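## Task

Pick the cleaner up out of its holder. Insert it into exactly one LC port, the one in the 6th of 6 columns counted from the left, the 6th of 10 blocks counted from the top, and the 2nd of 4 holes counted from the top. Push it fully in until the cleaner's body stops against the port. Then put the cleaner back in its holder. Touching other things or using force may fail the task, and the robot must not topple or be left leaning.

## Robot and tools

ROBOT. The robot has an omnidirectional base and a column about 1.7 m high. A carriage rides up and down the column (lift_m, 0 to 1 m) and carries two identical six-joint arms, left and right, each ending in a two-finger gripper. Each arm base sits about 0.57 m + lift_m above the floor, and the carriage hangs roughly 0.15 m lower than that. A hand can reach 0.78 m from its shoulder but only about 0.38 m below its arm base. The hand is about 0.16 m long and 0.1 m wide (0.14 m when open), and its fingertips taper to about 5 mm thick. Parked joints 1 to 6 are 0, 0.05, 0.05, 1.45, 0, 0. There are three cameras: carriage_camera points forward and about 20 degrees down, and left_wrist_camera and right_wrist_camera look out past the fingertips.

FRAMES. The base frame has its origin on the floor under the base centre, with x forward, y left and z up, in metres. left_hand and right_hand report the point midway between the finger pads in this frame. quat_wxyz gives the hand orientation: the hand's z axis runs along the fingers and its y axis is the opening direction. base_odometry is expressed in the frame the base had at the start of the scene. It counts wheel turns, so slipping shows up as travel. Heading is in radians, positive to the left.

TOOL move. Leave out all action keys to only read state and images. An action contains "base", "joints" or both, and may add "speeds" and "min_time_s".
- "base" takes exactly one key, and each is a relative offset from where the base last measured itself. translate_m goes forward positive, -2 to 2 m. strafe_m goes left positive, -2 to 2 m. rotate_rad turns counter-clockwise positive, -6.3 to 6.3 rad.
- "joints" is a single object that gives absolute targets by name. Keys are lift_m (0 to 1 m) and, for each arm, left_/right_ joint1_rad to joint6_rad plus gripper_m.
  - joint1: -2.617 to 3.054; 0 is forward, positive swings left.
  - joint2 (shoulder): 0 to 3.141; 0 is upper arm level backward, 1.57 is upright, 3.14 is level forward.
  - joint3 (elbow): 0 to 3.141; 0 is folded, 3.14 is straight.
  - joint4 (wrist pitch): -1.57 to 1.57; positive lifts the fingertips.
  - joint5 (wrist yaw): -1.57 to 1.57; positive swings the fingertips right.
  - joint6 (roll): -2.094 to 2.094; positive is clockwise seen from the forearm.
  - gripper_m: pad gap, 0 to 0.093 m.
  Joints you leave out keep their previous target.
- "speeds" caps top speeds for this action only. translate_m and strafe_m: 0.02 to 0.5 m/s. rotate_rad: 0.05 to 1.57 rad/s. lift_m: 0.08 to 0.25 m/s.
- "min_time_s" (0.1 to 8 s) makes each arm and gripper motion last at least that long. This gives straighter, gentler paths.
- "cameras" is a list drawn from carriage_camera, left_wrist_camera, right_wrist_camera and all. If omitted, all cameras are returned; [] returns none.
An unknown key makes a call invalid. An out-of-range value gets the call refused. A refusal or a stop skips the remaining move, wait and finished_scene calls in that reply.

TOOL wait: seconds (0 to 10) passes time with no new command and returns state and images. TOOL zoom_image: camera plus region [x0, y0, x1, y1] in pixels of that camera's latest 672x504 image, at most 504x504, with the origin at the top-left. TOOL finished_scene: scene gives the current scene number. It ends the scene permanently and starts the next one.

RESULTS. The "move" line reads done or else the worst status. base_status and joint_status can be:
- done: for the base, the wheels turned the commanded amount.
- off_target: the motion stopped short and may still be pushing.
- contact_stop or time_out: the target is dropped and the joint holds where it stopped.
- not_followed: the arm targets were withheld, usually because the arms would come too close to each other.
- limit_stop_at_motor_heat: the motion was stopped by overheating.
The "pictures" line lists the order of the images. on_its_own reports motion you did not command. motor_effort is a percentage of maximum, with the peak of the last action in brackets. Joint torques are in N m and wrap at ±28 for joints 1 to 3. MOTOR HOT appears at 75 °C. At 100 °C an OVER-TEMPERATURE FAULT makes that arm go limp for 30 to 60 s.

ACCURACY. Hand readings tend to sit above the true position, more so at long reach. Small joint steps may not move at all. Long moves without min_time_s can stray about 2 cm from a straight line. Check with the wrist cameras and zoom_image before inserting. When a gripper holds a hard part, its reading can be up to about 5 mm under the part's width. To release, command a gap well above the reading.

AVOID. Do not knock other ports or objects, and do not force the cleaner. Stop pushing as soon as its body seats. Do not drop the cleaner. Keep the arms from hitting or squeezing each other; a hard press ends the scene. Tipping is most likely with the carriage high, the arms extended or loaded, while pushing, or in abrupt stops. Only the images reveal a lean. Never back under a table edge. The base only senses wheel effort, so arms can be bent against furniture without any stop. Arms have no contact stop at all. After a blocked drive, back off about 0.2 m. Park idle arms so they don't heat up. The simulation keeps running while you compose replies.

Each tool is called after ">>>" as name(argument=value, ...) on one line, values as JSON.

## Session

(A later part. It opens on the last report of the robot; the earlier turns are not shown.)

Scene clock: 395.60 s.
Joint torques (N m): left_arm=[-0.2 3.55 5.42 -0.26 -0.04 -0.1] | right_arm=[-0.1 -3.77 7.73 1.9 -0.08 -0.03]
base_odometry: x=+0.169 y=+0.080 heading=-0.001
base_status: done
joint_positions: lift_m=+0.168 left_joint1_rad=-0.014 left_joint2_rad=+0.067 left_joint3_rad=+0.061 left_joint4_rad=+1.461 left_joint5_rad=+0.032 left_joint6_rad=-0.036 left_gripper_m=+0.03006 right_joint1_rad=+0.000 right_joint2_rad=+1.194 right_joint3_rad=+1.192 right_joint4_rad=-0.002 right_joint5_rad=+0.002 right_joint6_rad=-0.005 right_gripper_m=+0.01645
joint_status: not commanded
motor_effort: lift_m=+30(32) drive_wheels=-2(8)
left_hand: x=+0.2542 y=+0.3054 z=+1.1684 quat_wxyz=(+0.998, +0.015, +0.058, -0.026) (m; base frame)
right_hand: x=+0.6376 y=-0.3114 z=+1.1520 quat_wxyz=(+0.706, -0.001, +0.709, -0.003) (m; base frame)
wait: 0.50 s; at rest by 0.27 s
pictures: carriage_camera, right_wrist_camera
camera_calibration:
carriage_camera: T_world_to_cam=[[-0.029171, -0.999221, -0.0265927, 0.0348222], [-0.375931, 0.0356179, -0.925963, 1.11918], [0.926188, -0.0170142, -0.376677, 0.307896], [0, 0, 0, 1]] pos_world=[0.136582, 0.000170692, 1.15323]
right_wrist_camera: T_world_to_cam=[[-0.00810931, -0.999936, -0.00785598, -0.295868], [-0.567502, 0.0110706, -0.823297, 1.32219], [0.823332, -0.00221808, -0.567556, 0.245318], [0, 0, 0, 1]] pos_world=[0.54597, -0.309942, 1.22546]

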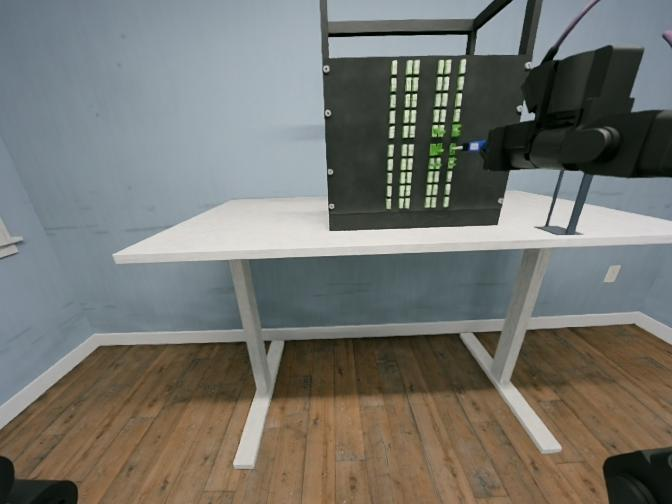

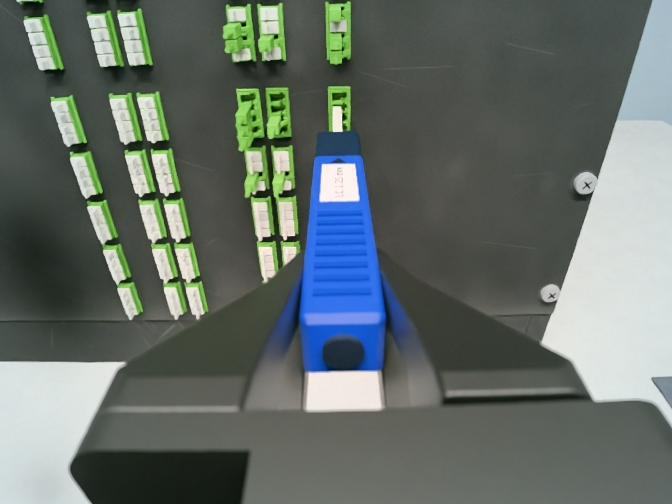

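>>> move(base={"translate_m":0.005}, speeds={"translate_m":0.02}, cameras=[])

>>> wait(seconds=0.5, cameras=["carriage_camera","right_wrist_camera"])

>>> zoom_image(camera="right_wrist_camera", region=[315, 70, 365, 120])

>>> zoom_image(camera="carriage_camera", region=[440, 130, 480, 170])

Scene clock: 402.23 s.
Joint torques (N m): left_arm=[-0.32 3.85 5.57 -0.26 -0.07 -0.14] | right_arm=[-0.14 -3.75 7.8 1.89 -0.03 -0.01]
move: done
base_odometry: x=+0.174 y=+0.080 heading=+0.000
base_status: done
joint_positions: lift_m=+0.168 left_joint1_rad=-0.014 left_joint2_rad=+0.067 left_joint3_rad=+0.061 left_joint4_rad=+1.461 left_joint5_rad=+0.032 left_joint6_rad=-0.036 left_gripper_m=+0.03006 right_joint1_rad=+0.000 right_joint2_rad=+1.194 right_joint3_rad=+1.192 right_joint4_rad=-0.002 right_joint5_rad=+0.002 right_joint6_rad=-0.005 right_gripper_m=+0.01645
joint_status: not commanded
motor_effort: lift_m=+28(31) drive_wheels=+2(10)
left_hand: x=+0.2542 y=+0.3054 z=+1.1684 quat_wxyz=(+0.998, +0.015, +0.058, -0.026) (m; base frame)
right_hand: x=+0.6376 y=-0.3114 z=+1.1520 quat_wxyz=(+0.706, -0.001, +0.709, -0.003) (m; base frame)
pictures: none
No camera images: "cameras" was empty.

Scene clock: 402.73 s.
Joint torques (N m): left_arm=[-0.17 3.75 5.3 -0.21 -0.06 -0.09] | right_arm=[-0.17 -3.78 7.72 1.88 -0.09 -0.01]
base_odometry: x=+0.174 y=+0.080 heading=+0.000
base_status: done
joint_positions: lift_m=+0.168 left_joint1_rad=-0.014 left_joint2_rad=+0.067 left_joint3_rad=+0.061 left_joint4_rad=+1.461 left_joint5_rad=+0.032 left_joint6_rad=-0.036 left_gripper_m=+0.03006 right_joint1_rad=+0.000 right_joint2_rad=+1.194 right_joint3_rad=+1.192 right_joint4_rad=-0.002 right_joint5_rad=+0.002 right_joint6_rad=-0.005 right_gripper_m=+0.01645
joint_status: not commanded
motor_effort: lift_m=+30(31) drive_wheels=+2(10)
left_hand: x=+0.2542 y=+0.3054 z=+1.1684 quat_wxyz=(+0.998, +0.015, +0.058, -0.026) (m; base frame)
right_hand: x=+0.6376 y=-0.3114 z=+1.1520 quat_wxyz=(+0.706, -0.001, +0.709, -0.003) (m; base frame)
wait: 0.50 s; at rest by 0.27 s
pictures: carriage_camera, right_wrist_camera
camera_calibration:
carriage_camera: T_world_to_cam=[[-0.029171, -0.999221, -0.0265927, 0.0348222], [-0.375931, 0.0356179, -0.925963, 1.11918], [0.926188, -0.0170142, -0.376677, 0.307896], [0, 0, 0, 1]] pos_world=[0.136582, 0.000170692, 1.15323]
right_wrist_camera: T_world_to_cam=[[-0.00810931, -0.999936, -0.00785598, -0.295868], [-0.567502, 0.0110706, -0.823297, 1.32219], [0.823332, -0.00221808, -0.567556, 0.245318], [0, 0, 0, 1]] pos_world=[0.54597, -0.309942, 1.22546]

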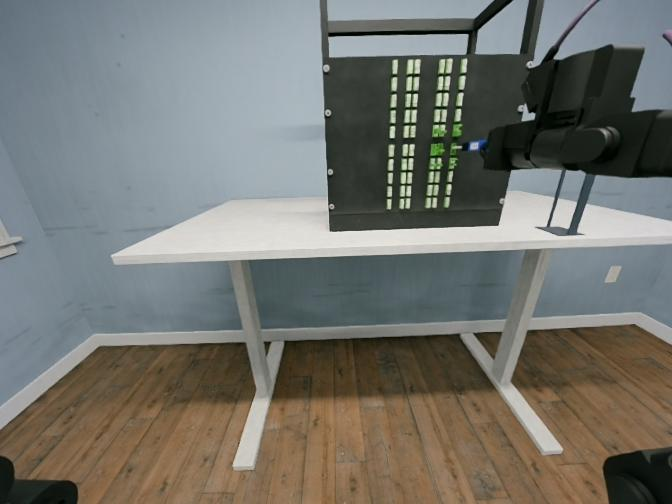

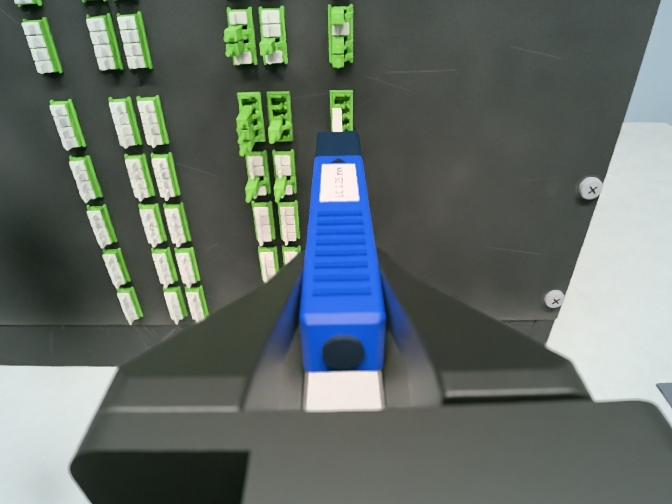

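Scaled by 10.080 from the camera's 672x504 image, which has a finer 960x720 frame.

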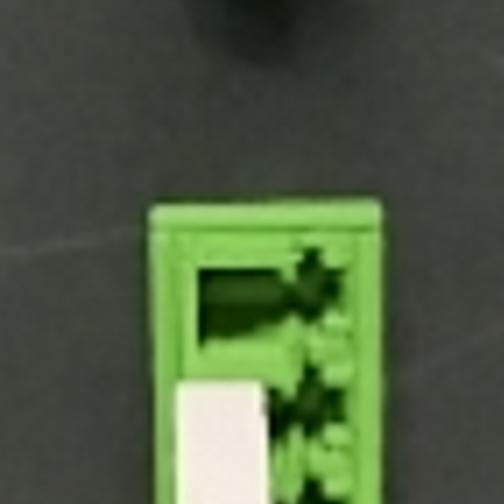

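Scaled by 12.600 from the camera's 672x504 image, which has a finer 960x720 frame.

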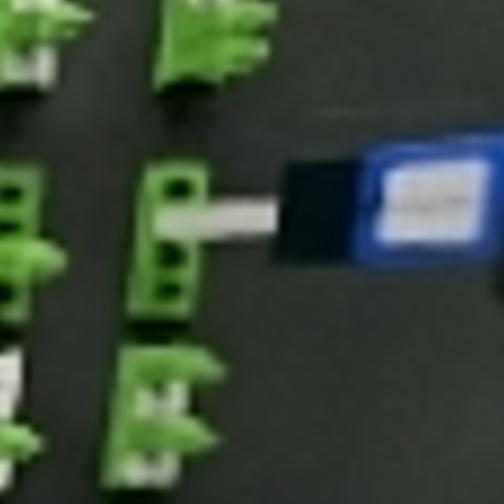

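>>> move(base={"translate_m":-0.004}, speeds={"translate_m":0.02}, cameras=[])

>>> wait(seconds=0.5, cameras=["right_wrist_camera"])

>>> zoom_image(camera="right_wrist_camera", region=[315, 70, 365, 120])

Scene clock: 414.73 s.
Joint torques (N m): left_arm=[-0.44 3.73 5.46 -0.25 -0.11 -0.07] | right_arm=[-0.13 -3.74 7.68 1.9 -0.07 -0.02]
move: done
base_odometry: x=+0.170 y=+0.080 heading=+0.000
base_status: done
joint_positions: lift_m=+0.168 left_joint1_rad=-0.014 left_joint2_rad=+0.067 left_joint3_rad=+0.061 left_joint4_rad=+1.460 left_joint5_rad=+0.032 left_joint6_rad=-0.036 left_gripper_m=+0.03006 right_joint1_rad=+0.000 right_joint2_rad=+1.194 right_joint3_rad=+1.192 right_joint4_rad=-0.002 right_joint5_rad=+0.002 right_joint6_rad=-0.005 right_gripper_m=+0.01645
joint_status: not commanded
motor_effort: lift_m=+28(31) drive_wheels=+3(6)
left_hand: x=+0.2544 y=+0.3054 z=+1.1684 quat_wxyz=(+0.998, +0.015, +0.059, -0.026) (m; base frame)
right_hand: x=+0.6376 y=-0.3114 z=+1.1520 quat_wxyz=(+0.706, -0.001, +0.709, -0.003) (m; base frame)
pictures: none
No camera images: "cameras" was empty.

Scene clock: 415.23 s.
Joint torques (N m): left_arm=[-0.21 3.78 5.3 -0.26 -0.06 -0.13] | right_arm=[-0.1 -3.82 7.77 1.87 -0.03 -0.02]
base_odometry: x=+0.170 y=+0.080 heading=+0.000
base_status: done
joint_positions: lift_m=+0.168 left_joint1_rad=-0.014 left_joint2_rad=+0.067 left_joint3_rad=+0.061 left_joint4_rad=+1.460 left_joint5_rad=+0.032 left_joint6_rad=-0.036 left_gripper_m=+0.03006 right_joint1_rad=+0.000 right_joint2_rad=+1.194 right_joint3_rad=+1.192 right_joint4_rad=-0.002 right_joint5_rad=+0.002 right_joint6_rad=-0.005 right_gripper_m=+0.01645
joint_status: not commanded
motor_effort: lift_m=+29(31) drive_wheels=+2(6)
left_hand: x=+0.2544 y=+0.3054 z=+1.1684 quat_wxyz=(+0.998, +0.015, +0.059, -0.026) (m; base frame)
right_hand: x=+0.6376 y=-0.3114 z=+1.1520 quat_wxyz=(+0.706, -0.001, +0.709, -0.003) (m; base frame)
wait: 0.50 s; at rest by 0.27 s
pictures: right_wrist_camera
camera_calibration:
right_wrist_camera: T_world_to_cam=[[-0.00810931, -0.999936, -0.00785598, -0.295868], [-0.567502, 0.0110706, -0.823297, 1.32219], [0.823332, -0.00221808, -0.567556, 0.245318], [0, 0, 0, 1]] pos_world=[0.54597, -0.309942, 1.22546]

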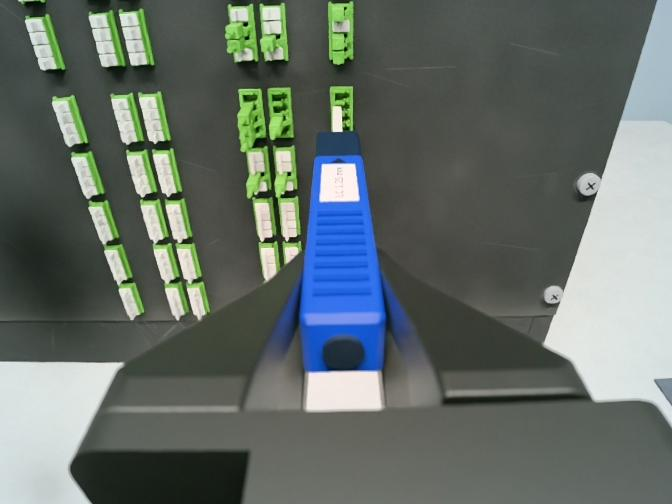

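Scaled by 10.080 from the camera's 672x504 image, which has a finer 960x720 frame.

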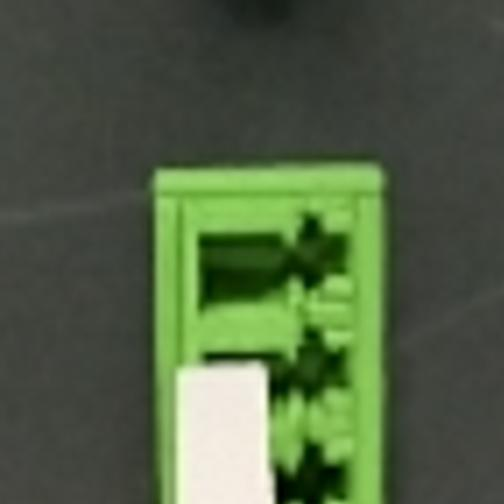

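>>> move(base={"rotate_rad":-0.0025}, speeds={"rotate_rad":0.05}, cameras=[])

>>> wait(seconds=0.5, cameras=["right_wrist_camera"])

>>> zoom_image(camera="right_wrist_camera", region=[315, 70, 365, 120])

>>> move(base={"translate_m":0.005}, speeds={"translate_m":0.02}, cameras=[])

>>> wait(seconds=0.5, cameras=["right_wrist_camera"])

>>> zoom_image(camera="right_wrist_camera", region=[315, 70, 365, 120])

Scene clock: 424.17 s.
Joint torques (N m): left_arm=[-0.43 3.56 5.23 -0.24 -0.02 -0.15] | right_arm=[-0.18 -3.73 7.75 1.87 -0.04 -0.01]
move: done
base_odometry: x=+0.170 y=+0.080 heading=-0.002
base_status: done
joint_positions: lift_m=+0.168 left_joint1_rad=-0.014 left_joint2_rad=+0.067 left_joint3_rad=+0.061 left_joint4_rad=+1.459 left_joint5_rad=+0.032 left_joint6_rad=-0.036 left_gripper_m=+0.03006 right_joint1_rad=+0.000 right_joint2_rad=+1.194 right_joint3_rad=+1.192 right_joint4_rad=-0.002 right_joint5_rad=+0.002 right_joint6_rad=-0.005 right_gripper_m=+0.01645
joint_status: not commanded
motor_effort: lift_m=+31(31) drive_wheels=-3(4)
left_hand: x=+0.2545 y=+0.3054 z=+1.1684 quat_wxyz=(+0.998, +0.015, +0.059, -0.026) (m; base frame)
right_hand: x=+0.6376 y=-0.3114 z=+1.1520 quat_wxyz=(+0.706, -0.001, +0.709, -0.003) (m; base frame)
pictures: none
No camera images: "cameras" was empty.

Scene clock: 424.67 s.
Joint torques (N m): left_arm=[-0.35 4 5.3 -0.23 -0.07 -0.09] | right_arm=[-0.14 -3.75 7.62 1.89 -0.05 -0.01]
base_odometry: x=+0.170 y=+0.080 heading=-0.002
base_status: done
joint_positions: lift_m=+0.168 left_joint1_rad=-0.014 left_joint2_rad=+0.067 left_joint3_rad=+0.061 left_joint4_rad=+1.459 left_joint5_rad=+0.032 left_joint6_rad=-0.036 left_gripper_m=+0.03006 right_joint1_rad=+0.000 right_joint2_rad=+1.194 right_joint3_rad=+1.192 right_joint4_rad=-0.002 right_joint5_rad=+0.002 right_joint6_rad=-0.005 right_gripper_m=+0.01645
joint_status: not commanded
motor_effort: lift_m=+29(31) drive_wheels=-2(4)
left_hand: x=+0.2545 y=+0.3054 z=+1.1684 quat_wxyz=(+0.998, +0.015, +0.059, -0.026) (m; base frame)
right_hand: x=+0.6376 y=-0.3114 z=+1.1520 quat_wxyz=(+0.706, -0.001, +0.709, -0.003) (m; base frame)
wait: 0.50 s; at rest by 0.27 s
pictures: right_wrist_camera
camera_calibration:
right_wrist_camera: T_world_to_cam=[[-0.00810931, -0.999936, -0.00785598, -0.295868], [-0.567502, 0.0110706, -0.823297, 1.32219], [0.823332, -0.00221808, -0.567556, 0.245318], [0, 0, 0, 1]] pos_world=[0.54597, -0.309942, 1.22546]

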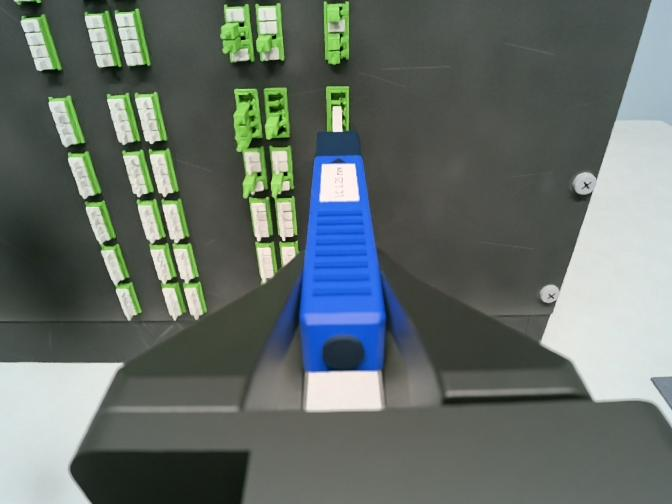

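Scaled by 10.080 from the camera's 672x504 image, which has a finer 960x720 frame.

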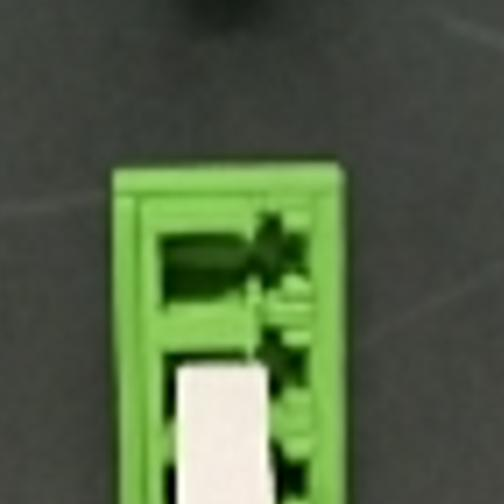

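Scene clock: 425.30 s.
Joint torques (N m): left_arm=[-0.23 3.84 5.23 -0.21 -0.02 -0.07] | right_arm=[-0.14 -3.77 7.76 1.9 -0.06 -0.02]
move: done
base_odometry: x=+0.175 y=+0.080 heading=-0.001
base_status: done
joint_positions: lift_m=+0.168 left_joint1_rad=-0.014 left_joint2_rad=+0.067 left_joint3_rad=+0.061 left_joint4_rad=+1.461 left_joint5_rad=+0.032 left_joint6_rad=-0.036 left_gripper_m=+0.03006 right_joint1_rad=+0.000 right_joint2_rad=+1.194 right_joint3_rad=+1.192 right_joint4_rad=-0.002 right_joint5_rad=+0.002 right_joint6_rad=-0.005 right_gripper_m=+0.01645
joint_status: not commanded
motor_effort: lift_m=+30(31) drive_wheels=-1(9)
left_hand: x=+0.2542 y=+0.3054 z=+1.1684 quat_wxyz=(+0.998, +0.015, +0.058, -0.026) (m; base frame)
right_hand: x=+0.6376 y=-0.3114 z=+1.1521 quat_wxyz=(+0.706, -0.001, +0.708, -0.003) (m; base frame)
pictures: none
No camera images: "cameras" was empty.

Scene clock: 425.80 s.
Joint torques (N m): left_arm=[-0.36 3.63 5.41 -0.24 -0.02 -0.1] | right_arm=[-0.18 -3.74 7.65 1.9 -0.04 0.01]
base_odometry: x=+0.175 y=+0.080 heading=-0.001
base_status: done
joint_positions: lift_m=+0.168 left_joint1_rad=-0.014 left_joint2_rad=+0.067 left_joint3_rad=+0.061 left_joint4_rad=+1.461 left_joint5_rad=+0.032 left_joint6_rad=-0.036 left_gripper_m=+0.03006 right_joint1_rad=+0.000 right_joint2_rad=+1.194 right_joint3_rad=+1.192 right_joint4_rad=-0.002 right_joint5_rad=+0.002 right_joint6_rad=-0.005 right_gripper_m=+0.01645
joint_status: not commanded
motor_effort: lift_m=+30(31) drive_wheels=+2(9)
left_hand: x=+0.2542 y=+0.3054 z=+1.1684 quat_wxyz=(+0.998, +0.015, +0.058, -0.026) (m; base frame)
right_hand: x=+0.6376 y=-0.3114 z=+1.1521 quat_wxyz=(+0.706, -0.001, +0.708, -0.003) (m; base frame)
wait: 0.50 s; at rest by 0.27 s
pictures: right_wrist_camera
camera_calibration:
right_wrist_camera: T_world_to_cam=[[-0.00810649, -0.999936, -0.00785894, -0.295865], [-0.567206, 0.0110706, -0.823502, 1.32237], [0.823536, -0.00221807, -0.567259, 0.244899], [0, 0, 0, 1]] pos_world=[0.545971, -0.309942, 1.22557]

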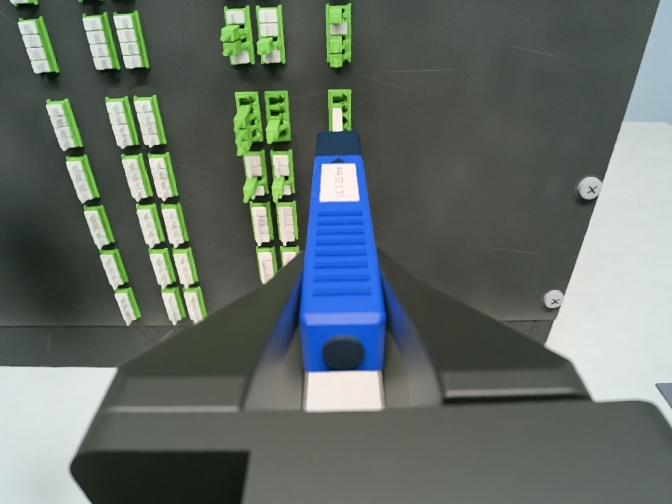

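Scaled by 10.080 from the camera's 672x504 image, which has a finer 960x720 frame.

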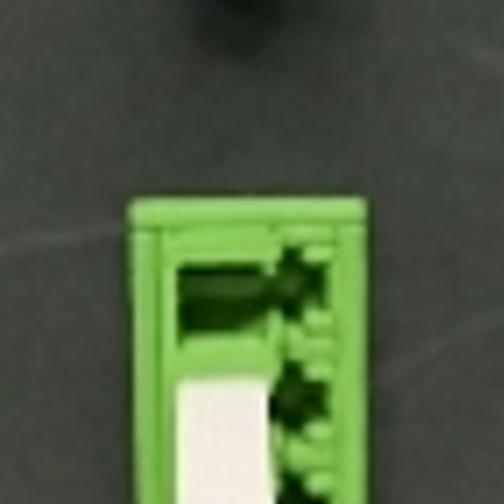

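>>> move(base={"translate_m":0.005}, speeds={"translate_m":0.02}, cameras=[])

>>> wait(seconds=0.5, cameras=["right_wrist_camera","carriage_camera"])

>>> zoom_image(camera="right_wrist_camera", region=[315, 80, 365, 130])

>>> zoom_image(camera="carriage_camera", region=[440, 130, 480, 170])

Scene clock: 434.87 s.
Joint torques (N m): left_arm=[-0.31 3.93 5.37 -0.27 -0.07 -0.1] | right_arm=[-0.08 -3.75 7.69 1.89 -0.06 -0.02]
move: done
base_odometry: x=+0.180 y=+0.080 heading=-0.001
base_status: done
joint_positions: lift_m=+0.168 left_joint1_rad=-0.014 left_joint2_rad=+0.067 left_joint3_rad=+0.061 left_joint4_rad=+1.461 left_joint5_rad=+0.032 left_joint6_rad=-0.036 left_gripper_m=+0.03006 right_joint1_rad=+0.000 right_joint2_rad=+1.194 right_joint3_rad=+1.192 right_joint4_rad=-0.002 right_joint5_rad=+0.002 right_joint6_rad=-0.005 right_gripper_m=+0.01645
joint_status: not commanded
motor_effort: lift_m=+29(31) drive_wheels=-1(9)
left_hand: x=+0.2541 y=+0.3054 z=+1.1684 quat_wxyz=(+0.998, +0.015, +0.058, -0.026) (m; base frame)
right_hand: x=+0.6376 y=-0.3114 z=+1.1521 quat_wxyz=(+0.706, -0.001, +0.708, -0.003) (m; base frame)
pictures: none
No camera images: "cameras" was empty.

Scene clock: 435.37 s.
Joint torques (N m): left_arm=[-0.59 3.99 5.15 -0.22 -0.03 -0.1] | right_arm=[-0.09 -3.82 7.68 1.9 -0.05 -0.01]
base_odometry: x=+0.180 y=+0.080 heading=-0.001
base_status: done
joint_positions: lift_m=+0.168 left_joint1_rad=-0.014 left_joint2_rad=+0.067 left_joint3_rad=+0.061 left_joint4_rad=+1.461 left_joint5_rad=+0.032 left_joint6_rad=-0.036 left_gripper_m=+0.03006 right_joint1_rad=+0.000 right_joint2_rad=+1.194 right_joint3_rad=+1.192 right_joint4_rad=-0.002 right_joint5_rad=+0.002 right_joint6_rad=-0.005 right_gripper_m=+0.01645
joint_status: not commanded
motor_effort: lift_m=+29(31) drive_wheels=+2(9)
left_hand: x=+0.2541 y=+0.3054 z=+1.1684 quat_wxyz=(+0.998, +0.015, +0.058, -0.026) (m; base frame)
right_hand: x=+0.6376 y=-0.3114 z=+1.1521 quat_wxyz=(+0.706, -0.001, +0.708, -0.003) (m; base frame)
wait: 0.50 s; at rest by 0.27 s
pictures: carriage_camera, right_wrist_camera
camera_calibration:
carriage_camera: T_world_to_cam=[[-0.029171, -0.999221, -0.0265927, 0.0348222], [-0.375931, 0.0356179, -0.925963, 1.11918], [0.926188, -0.0170142, -0.376677, 0.307896], [0, 0, 0, 1]] pos_world=[0.136582, 0.000170692, 1.15323]
right_wrist_camera: T_world_to_cam=[[-0.00810649, -0.999936, -0.00785894, -0.295865], [-0.567206, 0.0110706, -0.823502, 1.32237], [0.823536, -0.00221807, -0.567259, 0.244899], [0, 0, 0, 1]] pos_world=[0.545971, -0.309942, 1.22557]

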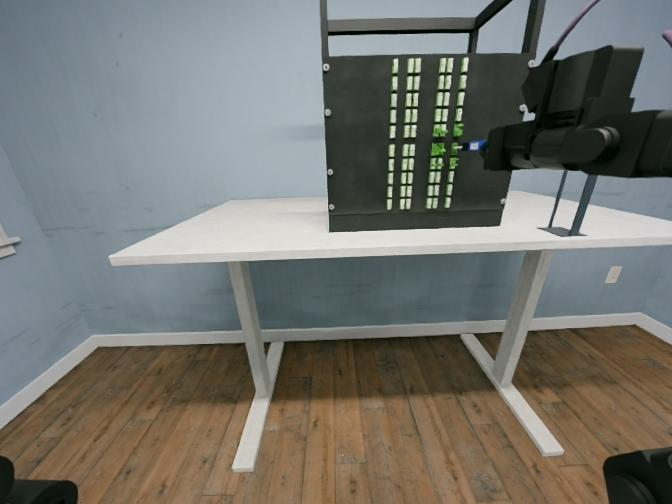

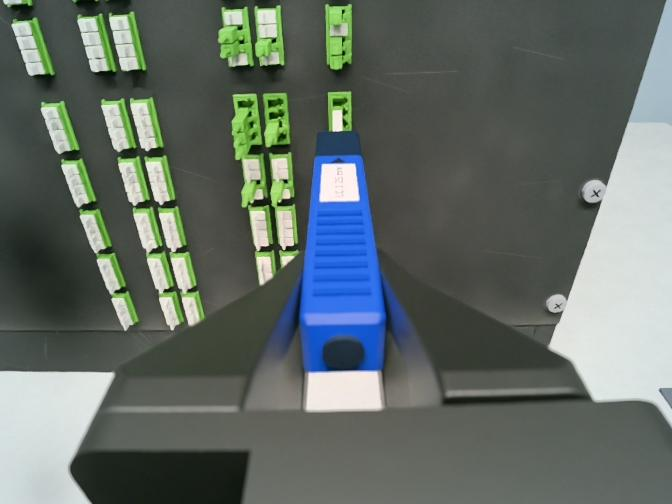

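Scaled by 10.080 from the camera's 672x504 image, which has a finer 960x720 frame.

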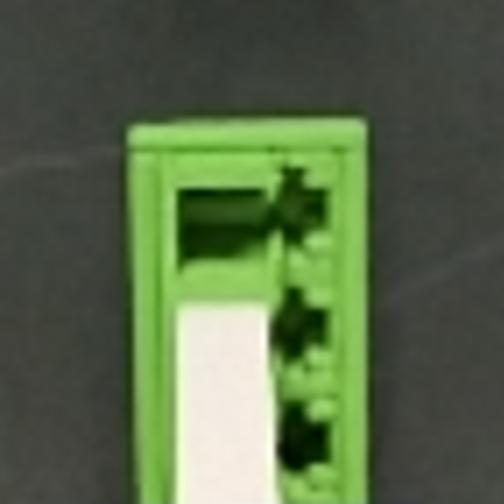

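Scaled by 12.600 from the camera's 672x504 image, which has a finer 960x720 frame.

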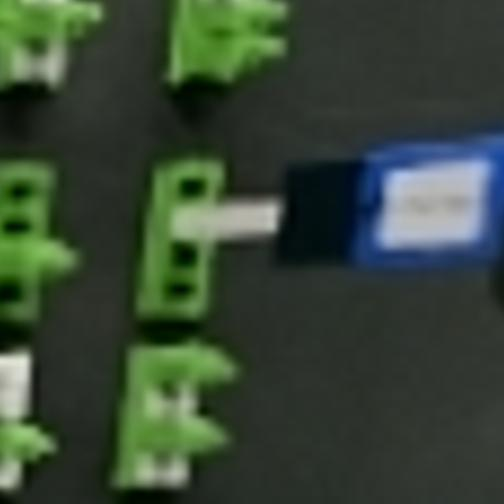

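>>> move(base={"translate_m":0.008}, speeds={"translate_m":0.02}, cameras=[])

>>> wait(seconds=0.5, cameras=["right_wrist_camera","carriage_camera"])

>>> zoom_image(camera="right_wrist_camera", region=[315, 80, 365, 130])

>>> zoom_image(camera="carriage_camera", region=[440, 130, 480, 170])

Scene clock: 442.83 s.
Joint torques (N m): left_arm=[-0.16 3.92 5.24 -0.25 -0.07 -0.11] | right_arm=[-0.29 -3.74 7.69 1.9 -0.05 -0.02]
move: done
base_odometry: x=+0.188 y=+0.080 heading=-0.001
base_status: done
joint_positions: lift_m=+0.168 left_joint1_rad=-0.014 left_joint2_rad=+0.067 left_joint3_rad=+0.061 left_joint4_rad=+1.461 left_joint5_rad=+0.032 left_joint6_rad=-0.036 left_gripper_m=+0.03006 right_joint1_rad=+0.000 right_joint2_rad=+1.194 right_joint3_rad=+1.192 right_joint4_rad=-0.002 right_joint5_rad=+0.002 right_joint6_rad=-0.005 right_gripper_m=+0.01645
joint_status: not commanded
motor_effort: lift_m=+29(32) drive_wheels=+2(8)
left_hand: x=+0.2542 y=+0.3054 z=+1.1684 quat_wxyz=(+0.998, +0.015, +0.058, -0.026) (m; base frame)
right_hand: x=+0.6376 y=-0.3114 z=+1.1521 quat_wxyz=(+0.706, -0.001, +0.708, -0.003) (m; base frame)
pictures: none
No camera images: "cameras" was empty.

Scene clock: 443.33 s.
Joint torques (N m): left_arm=[-0.44 3.96 5.31 -0.25 -0.07 -0.13] | right_arm=[-0.25 -3.74 7.65 1.9 -0.05 -0.01]
base_odometry: x=+0.188 y=+0.080 heading=-0.001
base_status: done
joint_positions: lift_m=+0.168 left_joint1_rad=-0.014 left_joint2_rad=+0.067 left_joint3_rad=+0.061 left_joint4_rad=+1.461 left_joint5_rad=+0.032 left_joint6_rad=-0.036 left_gripper_m=+0.03006 right_joint1_rad=+0.000 right_joint2_rad=+1.194 right_joint3_rad=+1.192 right_joint4_rad=-0.002 right_joint5_rad=+0.002 right_joint6_rad=-0.005 right_gripper_m=+0.01645
joint_status: not commanded
motor_effort: lift_m=+29(32) drive_wheels=+2(8)
left_hand: x=+0.2542 y=+0.3054 z=+1.1684 quat_wxyz=(+0.998, +0.015, +0.058, -0.026) (m; base frame)
right_hand: x=+0.6376 y=-0.3114 z=+1.1521 quat_wxyz=(+0.706, -0.001, +0.708, -0.003) (m; base frame)
wait: 0.50 s; at rest by 0.27 s
pictures: carriage_camera, right_wrist_camera
camera_calibration:
carriage_camera: T_world_to_cam=[[-0.029171, -0.999221, -0.0265927, 0.0348222], [-0.375931, 0.0356179, -0.925963, 1.11918], [0.926188, -0.0170142, -0.376677, 0.307896], [0, 0, 0, 1]] pos_world=[0.136582, 0.000170692, 1.15323]
right_wrist_camera: T_world_to_cam=[[-0.00810649, -0.999936, -0.00785894, -0.295865], [-0.567206, 0.0110706, -0.823502, 1.32237], [0.823536, -0.00221807, -0.567259, 0.244899], [0, 0, 0, 1]] pos_world=[0.545971, -0.309942, 1.22557]

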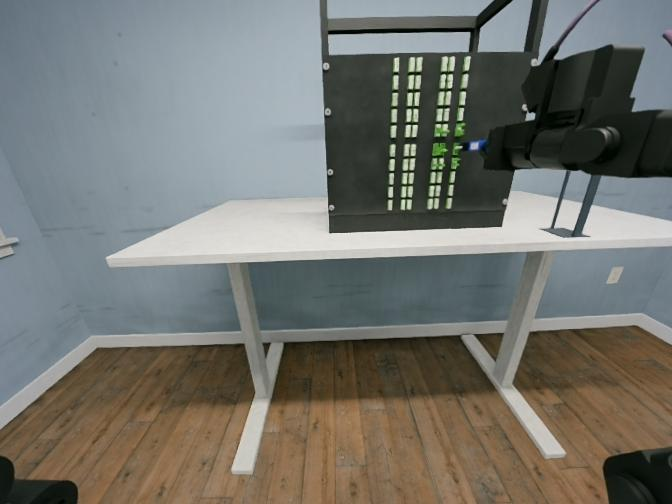

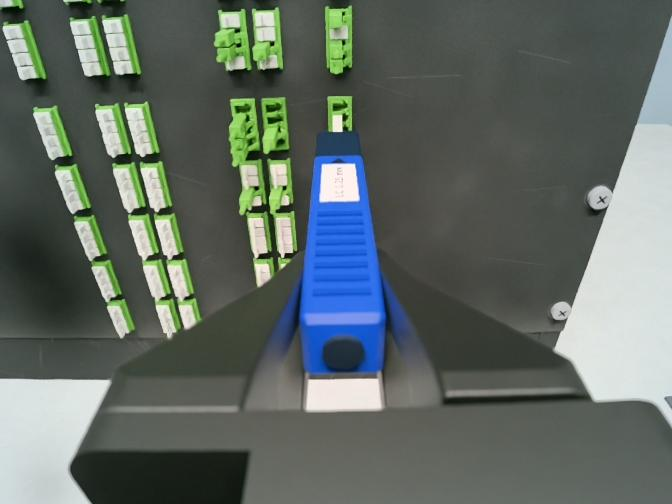

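Scaled by 10.080 from the camera's 672x504 image, which has a finer 960x720 frame.

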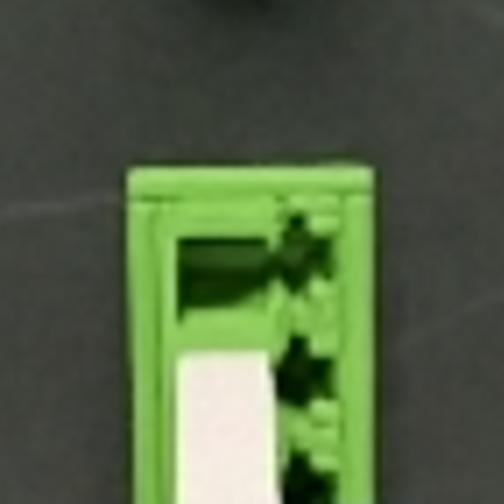

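Scaled by 12.600 from the camera's 672x504 image, which has a finer 960x720 frame.

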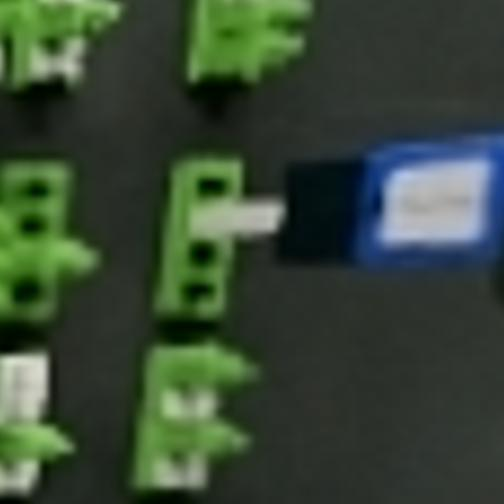

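>>> move(base={"translate_m":0.01}, speeds={"translate_m":0.02}, cameras=[])

>>> wait(seconds=0.5, cameras=["right_wrist_camera","carriage_camera"])

>>> zoom_image(camera="right_wrist_camera", region=[310, 85, 370, 145])

>>> zoom_image(camera="carriage_camera", region=[440, 130, 480, 170])

Scene clock: 450.63 s.
Joint torques (N m): left_arm=[-0.27 3.74 5.19 -0.25 0.01 -0.07] | right_arm=[-0.23 -2.02 7.73 2.06 -0.06 -0.02]
move: done
base_odometry: x=+0.198 y=+0.080 heading=-0.001
base_status: done
joint_positions: lift_m=+0.168 left_joint1_rad=-0.014 left_joint2_rad=+0.067 left_joint3_rad=+0.061 left_joint4_rad=+1.460 left_joint5_rad=+0.032 left_joint6_rad=-0.036 left_gripper_m=+0.03006 right_joint1_rad=+0.000 right_joint2_rad=+1.180 right_joint3_rad=+1.192 right_joint4_rad=-0.019 right_joint5_rad=+0.002 right_joint6_rad=-0.005 right_gripper_m=+0.01645
joint_status: not commanded
motor_effort: lift_m=+28(31) drive_wheels=+2(7)
left_hand: x=+0.2543 y=+0.3054 z=+1.1684 quat_wxyz=(+0.998, +0.015, +0.059, -0.026) (m; base frame)
right_hand: x=+0.6332 y=-0.3114 z=+1.1535 quat_wxyz=(+0.705, -0.001, +0.710, -0.003) (m; base frame)
pictures: none
No camera images: "cameras" was empty.

Scene clock: 451.13 s.
Joint torques (N m): left_arm=[-0.34 3.79 5.12 -0.2 -0.12 -0.06] | right_arm=[-0.16 -2.11 7.65 2.08 -0.04 -0.01]
base_odometry: x=+0.198 y=+0.080 heading=-0.001
base_status: done
joint_positions: lift_m=+0.168 left_joint1_rad=-0.014 left_joint2_rad=+0.067 left_joint3_rad=+0.061 left_joint4_rad=+1.460 left_joint5_rad=+0.032 left_joint6_rad=-0.036 left_gripper_m=+0.03006 right_joint1_rad=+0.000 right_joint2_rad=+1.180 right_joint3_rad=+1.192 right_joint4_rad=-0.019 right_joint5_rad=+0.002 right_joint6_rad=-0.005 right_gripper_m=+0.01645
joint_status: not commanded
motor_effort: lift_m=+30(31) drive_wheels=+2(7)
left_hand: x=+0.2543 y=+0.3054 z=+1.1684 quat_wxyz=(+0.998, +0.015, +0.059, -0.026) (m; base frame)
right_hand: x=+0.6332 y=-0.3114 z=+1.1535 quat_wxyz=(+0.705, -0.001, +0.710, -0.003) (m; base frame)
wait: 0.50 s; at rest by 0.27 s
pictures: carriage_camera, right_wrist_camera
camera_calibration:
carriage_camera: T_world_to_cam=[[-0.029171, -0.999221, -0.0265927, 0.0348222], [-0.375931, 0.0356179, -0.925963, 1.11918], [0.926188, -0.0170142, -0.376677, 0.307896], [0, 0, 0, 1]] pos_world=[0.136582, 0.000170692, 1.15323]
right_wrist_camera: T_world_to_cam=[[-0.00813023, -0.999936, -0.00783452, -0.295904], [-0.569693, 0.0110707, -0.821783, 1.32052], [0.821818, -0.00221802, -0.569746, 0.253248], [0, 0, 0, 1]] pos_world=[0.541761, -0.309942, 1.22715]

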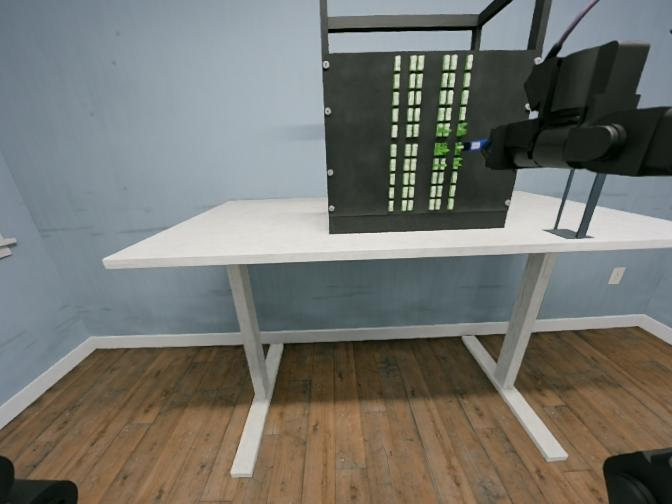

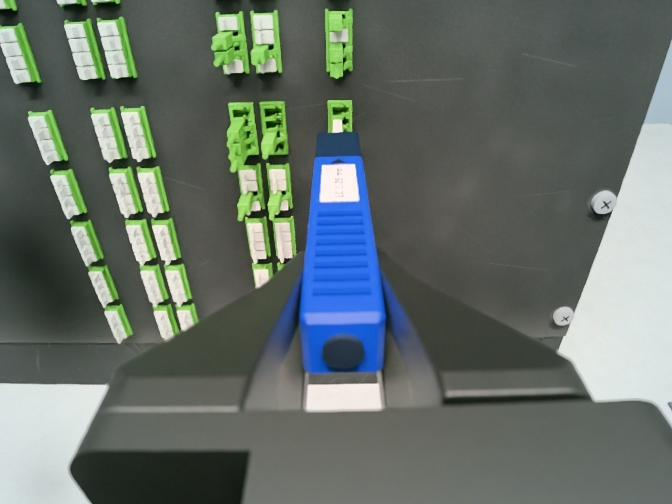

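Scaled by 8.400 from the camera's 672x504 image, which has a finer 960x720 frame.

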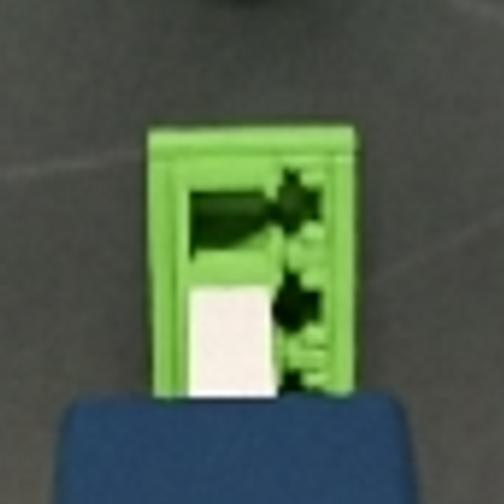

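Scaled by 12.600 from the camera's 672x504 image, which has a finer 960x720 frame.

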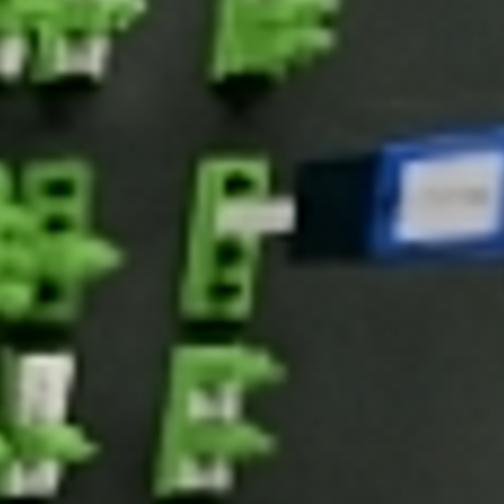

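>>> move(base={"translate_m":0.004}, speeds={"translate_m":0.02}, cameras=[])

>>> wait(seconds=0.5, cameras=["right_wrist_camera","carriage_camera"])

>>> zoom_image(camera="right_wrist_camera", region=[310, 85, 370, 145])

>>> zoom_image(camera="carriage_camera", region=[440, 130, 480, 170])

Scene clock: 462.17 s.
Joint torques (N m): left_arm=[-0.2 3.85 5.31 -0.21 -0.02 -0.08] | right_arm=[-0.23 -1.01 7.62 2.19 -0.06 -0.05]
move: done
base_odometry: x=+0.202 y=+0.080 heading=-0.001
base_status: done
joint_positions: lift_m=+0.168 left_joint1_rad=-0.014 left_joint2_rad=+0.067 left_joint3_rad=+0.061 left_joint4_rad=+1.460 left_joint5_rad=+0.032 left_joint6_rad=-0.036 left_gripper_m=+0.03006 right_joint1_rad=+0.000 right_joint2_rad=+1.169 right_joint3_rad=+1.192 right_joint4_rad=-0.034 right_joint5_rad=+0.002 right_joint6_rad=-0.005 right_gripper_m=+0.01645
joint_status: not commanded
motor_effort: lift_m=+30(31) drive_wheels=+2(7)
left_hand: x=+0.2543 y=+0.3054 z=+1.1684 quat_wxyz=(+0.998, +0.015, +0.059, -0.026) (m; base frame)
right_hand: x=+0.6299 y=-0.3115 z=+1.1540 quat_wxyz=(+0.703, -0.001, +0.711, -0.003) (m; base frame)
pictures: none
No camera images: "cameras" was empty.

Scene clock: 462.67 s.
Joint torques (N m): left_arm=[-0.29 3.62 5.29 -0.28 -0.06 -0.09] | right_arm=[-0.18 -0.95 7.62 2.17 -0.04 -0.03]
base_odometry: x=+0.202 y=+0.080 heading=-0.001
base_status: done
joint_positions: lift_m=+0.168 left_joint1_rad=-0.014 left_joint2_rad=+0.067 left_joint3_rad=+0.061 left_joint4_rad=+1.460 left_joint5_rad=+0.032 left_joint6_rad=-0.036 left_gripper_m=+0.03006 right_joint1_rad=+0.000 right_joint2_rad=+1.169 right_joint3_rad=+1.192 right_joint4_rad=-0.034 right_joint5_rad=+0.002 right_joint6_rad=-0.005 right_gripper_m=+0.01645
joint_status: not commanded
motor_effort: lift_m=+28(31) drive_wheels=+2(7)
left_hand: x=+0.2543 y=+0.3054 z=+1.1684 quat_wxyz=(+0.998, +0.015, +0.059, -0.026) (m; base frame)
right_hand: x=+0.6299 y=-0.3115 z=+1.1540 quat_wxyz=(+0.703, -0.001, +0.711, -0.003) (m; base frame)
wait: 0.50 s; at rest by 0.27 s
pictures: carriage_camera, right_wrist_camera
camera_calibration:
carriage_camera: T_world_to_cam=[[-0.029171, -0.999221, -0.0265927, 0.0348222], [-0.375931, 0.0356179, -0.925963, 1.11918], [0.926188, -0.0170142, -0.376677, 0.307896], [0, 0, 0, 1]] pos_world=[0.136582, 0.000170692, 1.15323]
right_wrist_camera: T_world_to_cam=[[-0.00816001, -0.999936, -0.00780452, -0.295941], [-0.572812, 0.0110715, -0.819612, 1.31862], [0.819646, -0.00221752, -0.572866, 0.261284], [0, 0, 0, 1]] pos_world=[0.538748, -0.309942, 1.22813]

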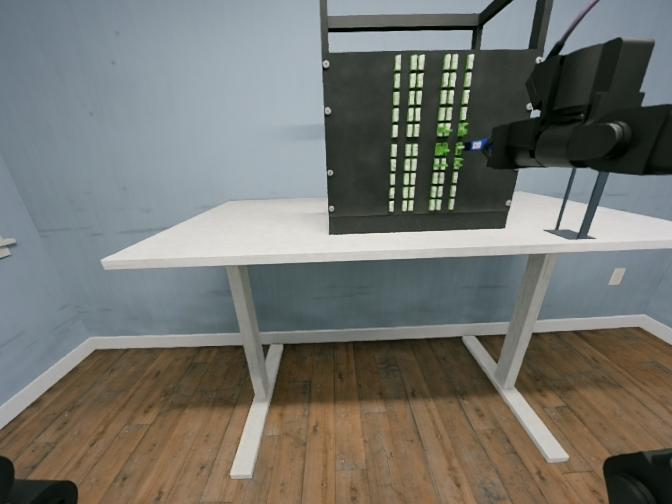

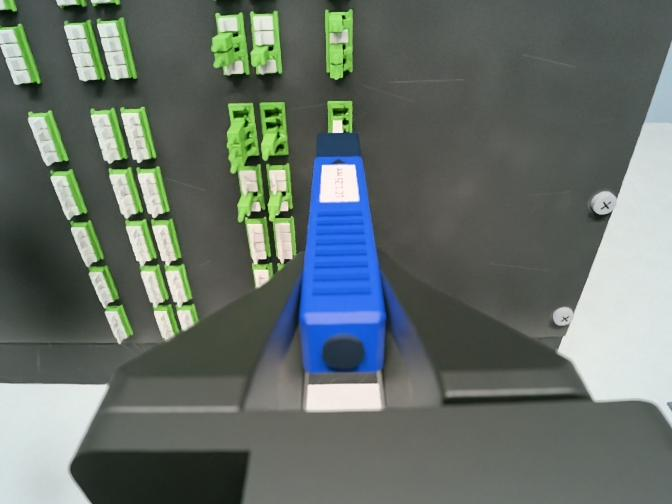

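Scaled by 8.400 from the camera's 672x504 image, which has a finer 960x720 frame.

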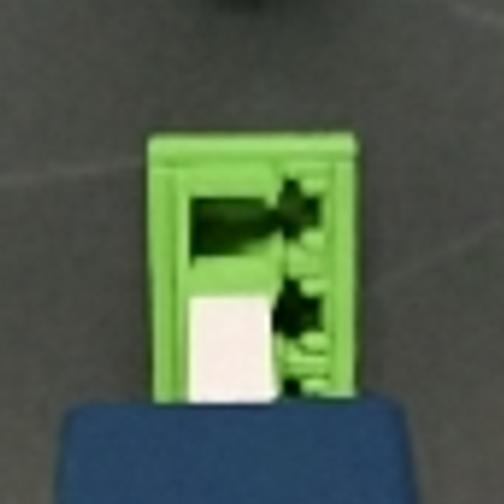

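Scaled by 12.600 from the camera's 672x504 image, which has a finer 960x720 frame.

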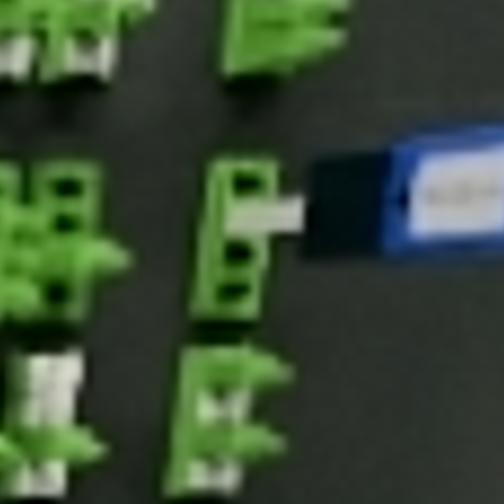

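>>> move(base={"translate_m":0.003}, speeds={"translate_m":0.02}, cameras=[])

>>> wait(seconds=0.5, cameras=["right_wrist_camera","carriage_camera"])

>>> zoom_image(camera="right_wrist_camera", region=[310, 85, 370, 145])

>>> zoom_image(camera="carriage_camera", region=[440, 130, 480, 170])

Scene clock: 475.57 s.
Joint torques (N m): left_arm=[-0.27 3.6 5.55 -0.19 -0.11 -0.12] | right_arm=[-0.16 -0.39 7.68 2.32 -0.03 0]
move: done
base_odometry: x=+0.205 y=+0.080 heading=-0.001
base_status: done
joint_positions: lift_m=+0.168 left_joint1_rad=-0.014 left_joint2_rad=+0.067 left_joint3_rad=+0.061 left_joint4_rad=+1.460 left_joint5_rad=+0.032 left_joint6_rad=-0.036 left_gripper_m=+0.03006 right_joint1_rad=+0.000 right_joint2_rad=+1.164 right_joint3_rad=+1.192 right_joint4_rad=-0.045 right_joint5_rad=+0.002 right_joint6_rad=-0.005 right_gripper_m=+0.01645
joint_status: not commanded
motor_effort: lift_m=+28(31) drive_wheels=+2(6)
left_hand: x=+0.2544 y=+0.3054 z=+1.1684 quat_wxyz=(+0.998, +0.015, +0.059, -0.026) (m; base frame)
right_hand: x=+0.6285 y=-0.3115 z=+1.1530 quat_wxyz=(+0.701, -0.001, +0.713, -0.003) (m; base frame)
pictures: none
No camera images: "cameras" was empty.

Scene clock: 476.07 s.
Joint torques (N m): left_arm=[-0.47 3.96 5.41 -0.2 -0.04 -0.13] | right_arm=[-0.18 -0.32 7.62 2.3 -0.04 -0.02]
base_odometry: x=+0.205 y=+0.080 heading=-0.001
base_status: done
joint_positions: lift_m=+0.168 left_joint1_rad=-0.014 left_joint2_rad=+0.067 left_joint3_rad=+0.061 left_joint4_rad=+1.460 left_joint5_rad=+0.032 left_joint6_rad=-0.036 left_gripper_m=+0.03006 right_joint1_rad=+0.000 right_joint2_rad=+1.164 right_joint3_rad=+1.192 right_joint4_rad=-0.045 right_joint5_rad=+0.002 right_joint6_rad=-0.005 right_gripper_m=+0.01645
joint_status: not commanded
motor_effort: lift_m=+29(31) drive_wheels=+2(6)
left_hand: x=+0.2544 y=+0.3054 z=+1.1684 quat_wxyz=(+0.998, +0.015, +0.059, -0.026) (m; base frame)
right_hand: x=+0.6285 y=-0.3115 z=+1.1530 quat_wxyz=(+0.701, -0.001, +0.713, -0.003) (m; base frame)
wait: 0.50 s; at rest by 0.27 s
pictures: carriage_camera, right_wrist_camera
camera_calibration:
carriage_camera: T_world_to_cam=[[-0.029171, -0.999221, -0.0265927, 0.0348222], [-0.375931, 0.0356179, -0.925963, 1.11918], [0.926188, -0.0170142, -0.376677, 0.307896], [0, 0, 0, 1]] pos_world=[0.136582, 0.000170692, 1.15323]
right_wrist_camera: T_world_to_cam=[[-0.00821385, -0.999936, -0.00774784, -0.295993], [-0.578459, 0.0110715, -0.815636, 1.31589], [0.81567, -0.0022177, -0.578513, 0.270862], [0, 0, 0, 1]] pos_world=[0.537824, -0.309942, 1.22769]

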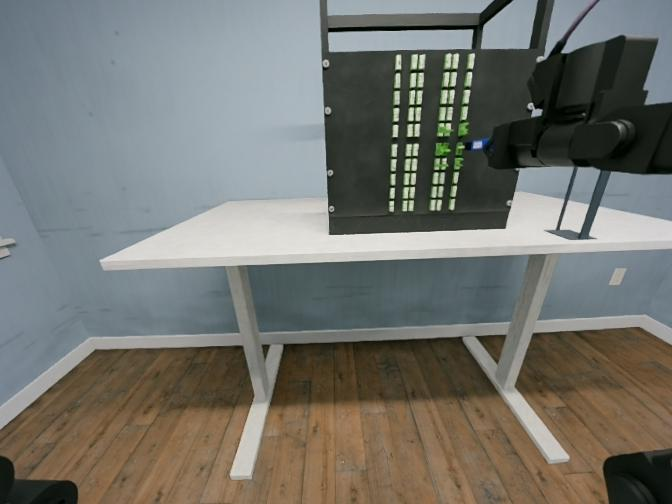

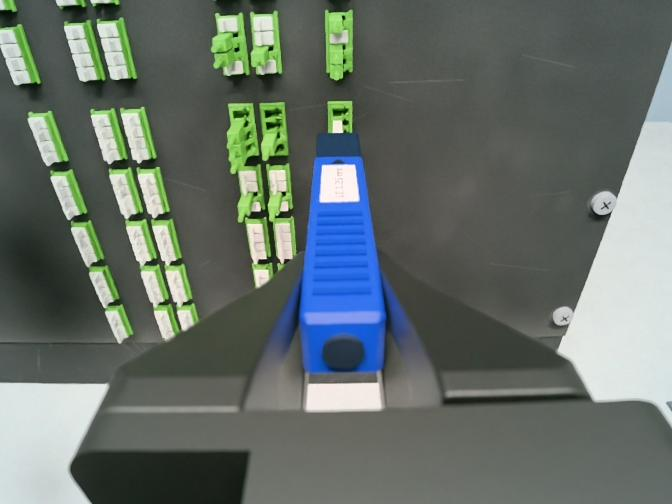

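Scaled by 8.400 from the camera's 672x504 image, which has a finer 960x720 frame.

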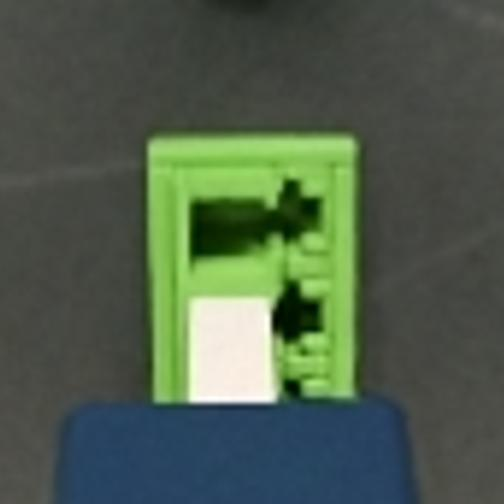

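Scaled by 12.600 from the camera's 672x504 image, which has a finer 960x720 frame.

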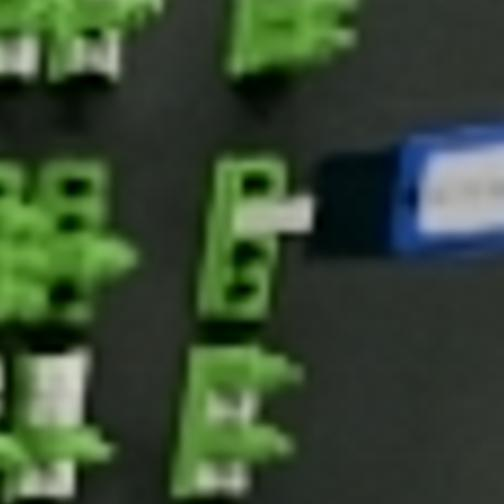

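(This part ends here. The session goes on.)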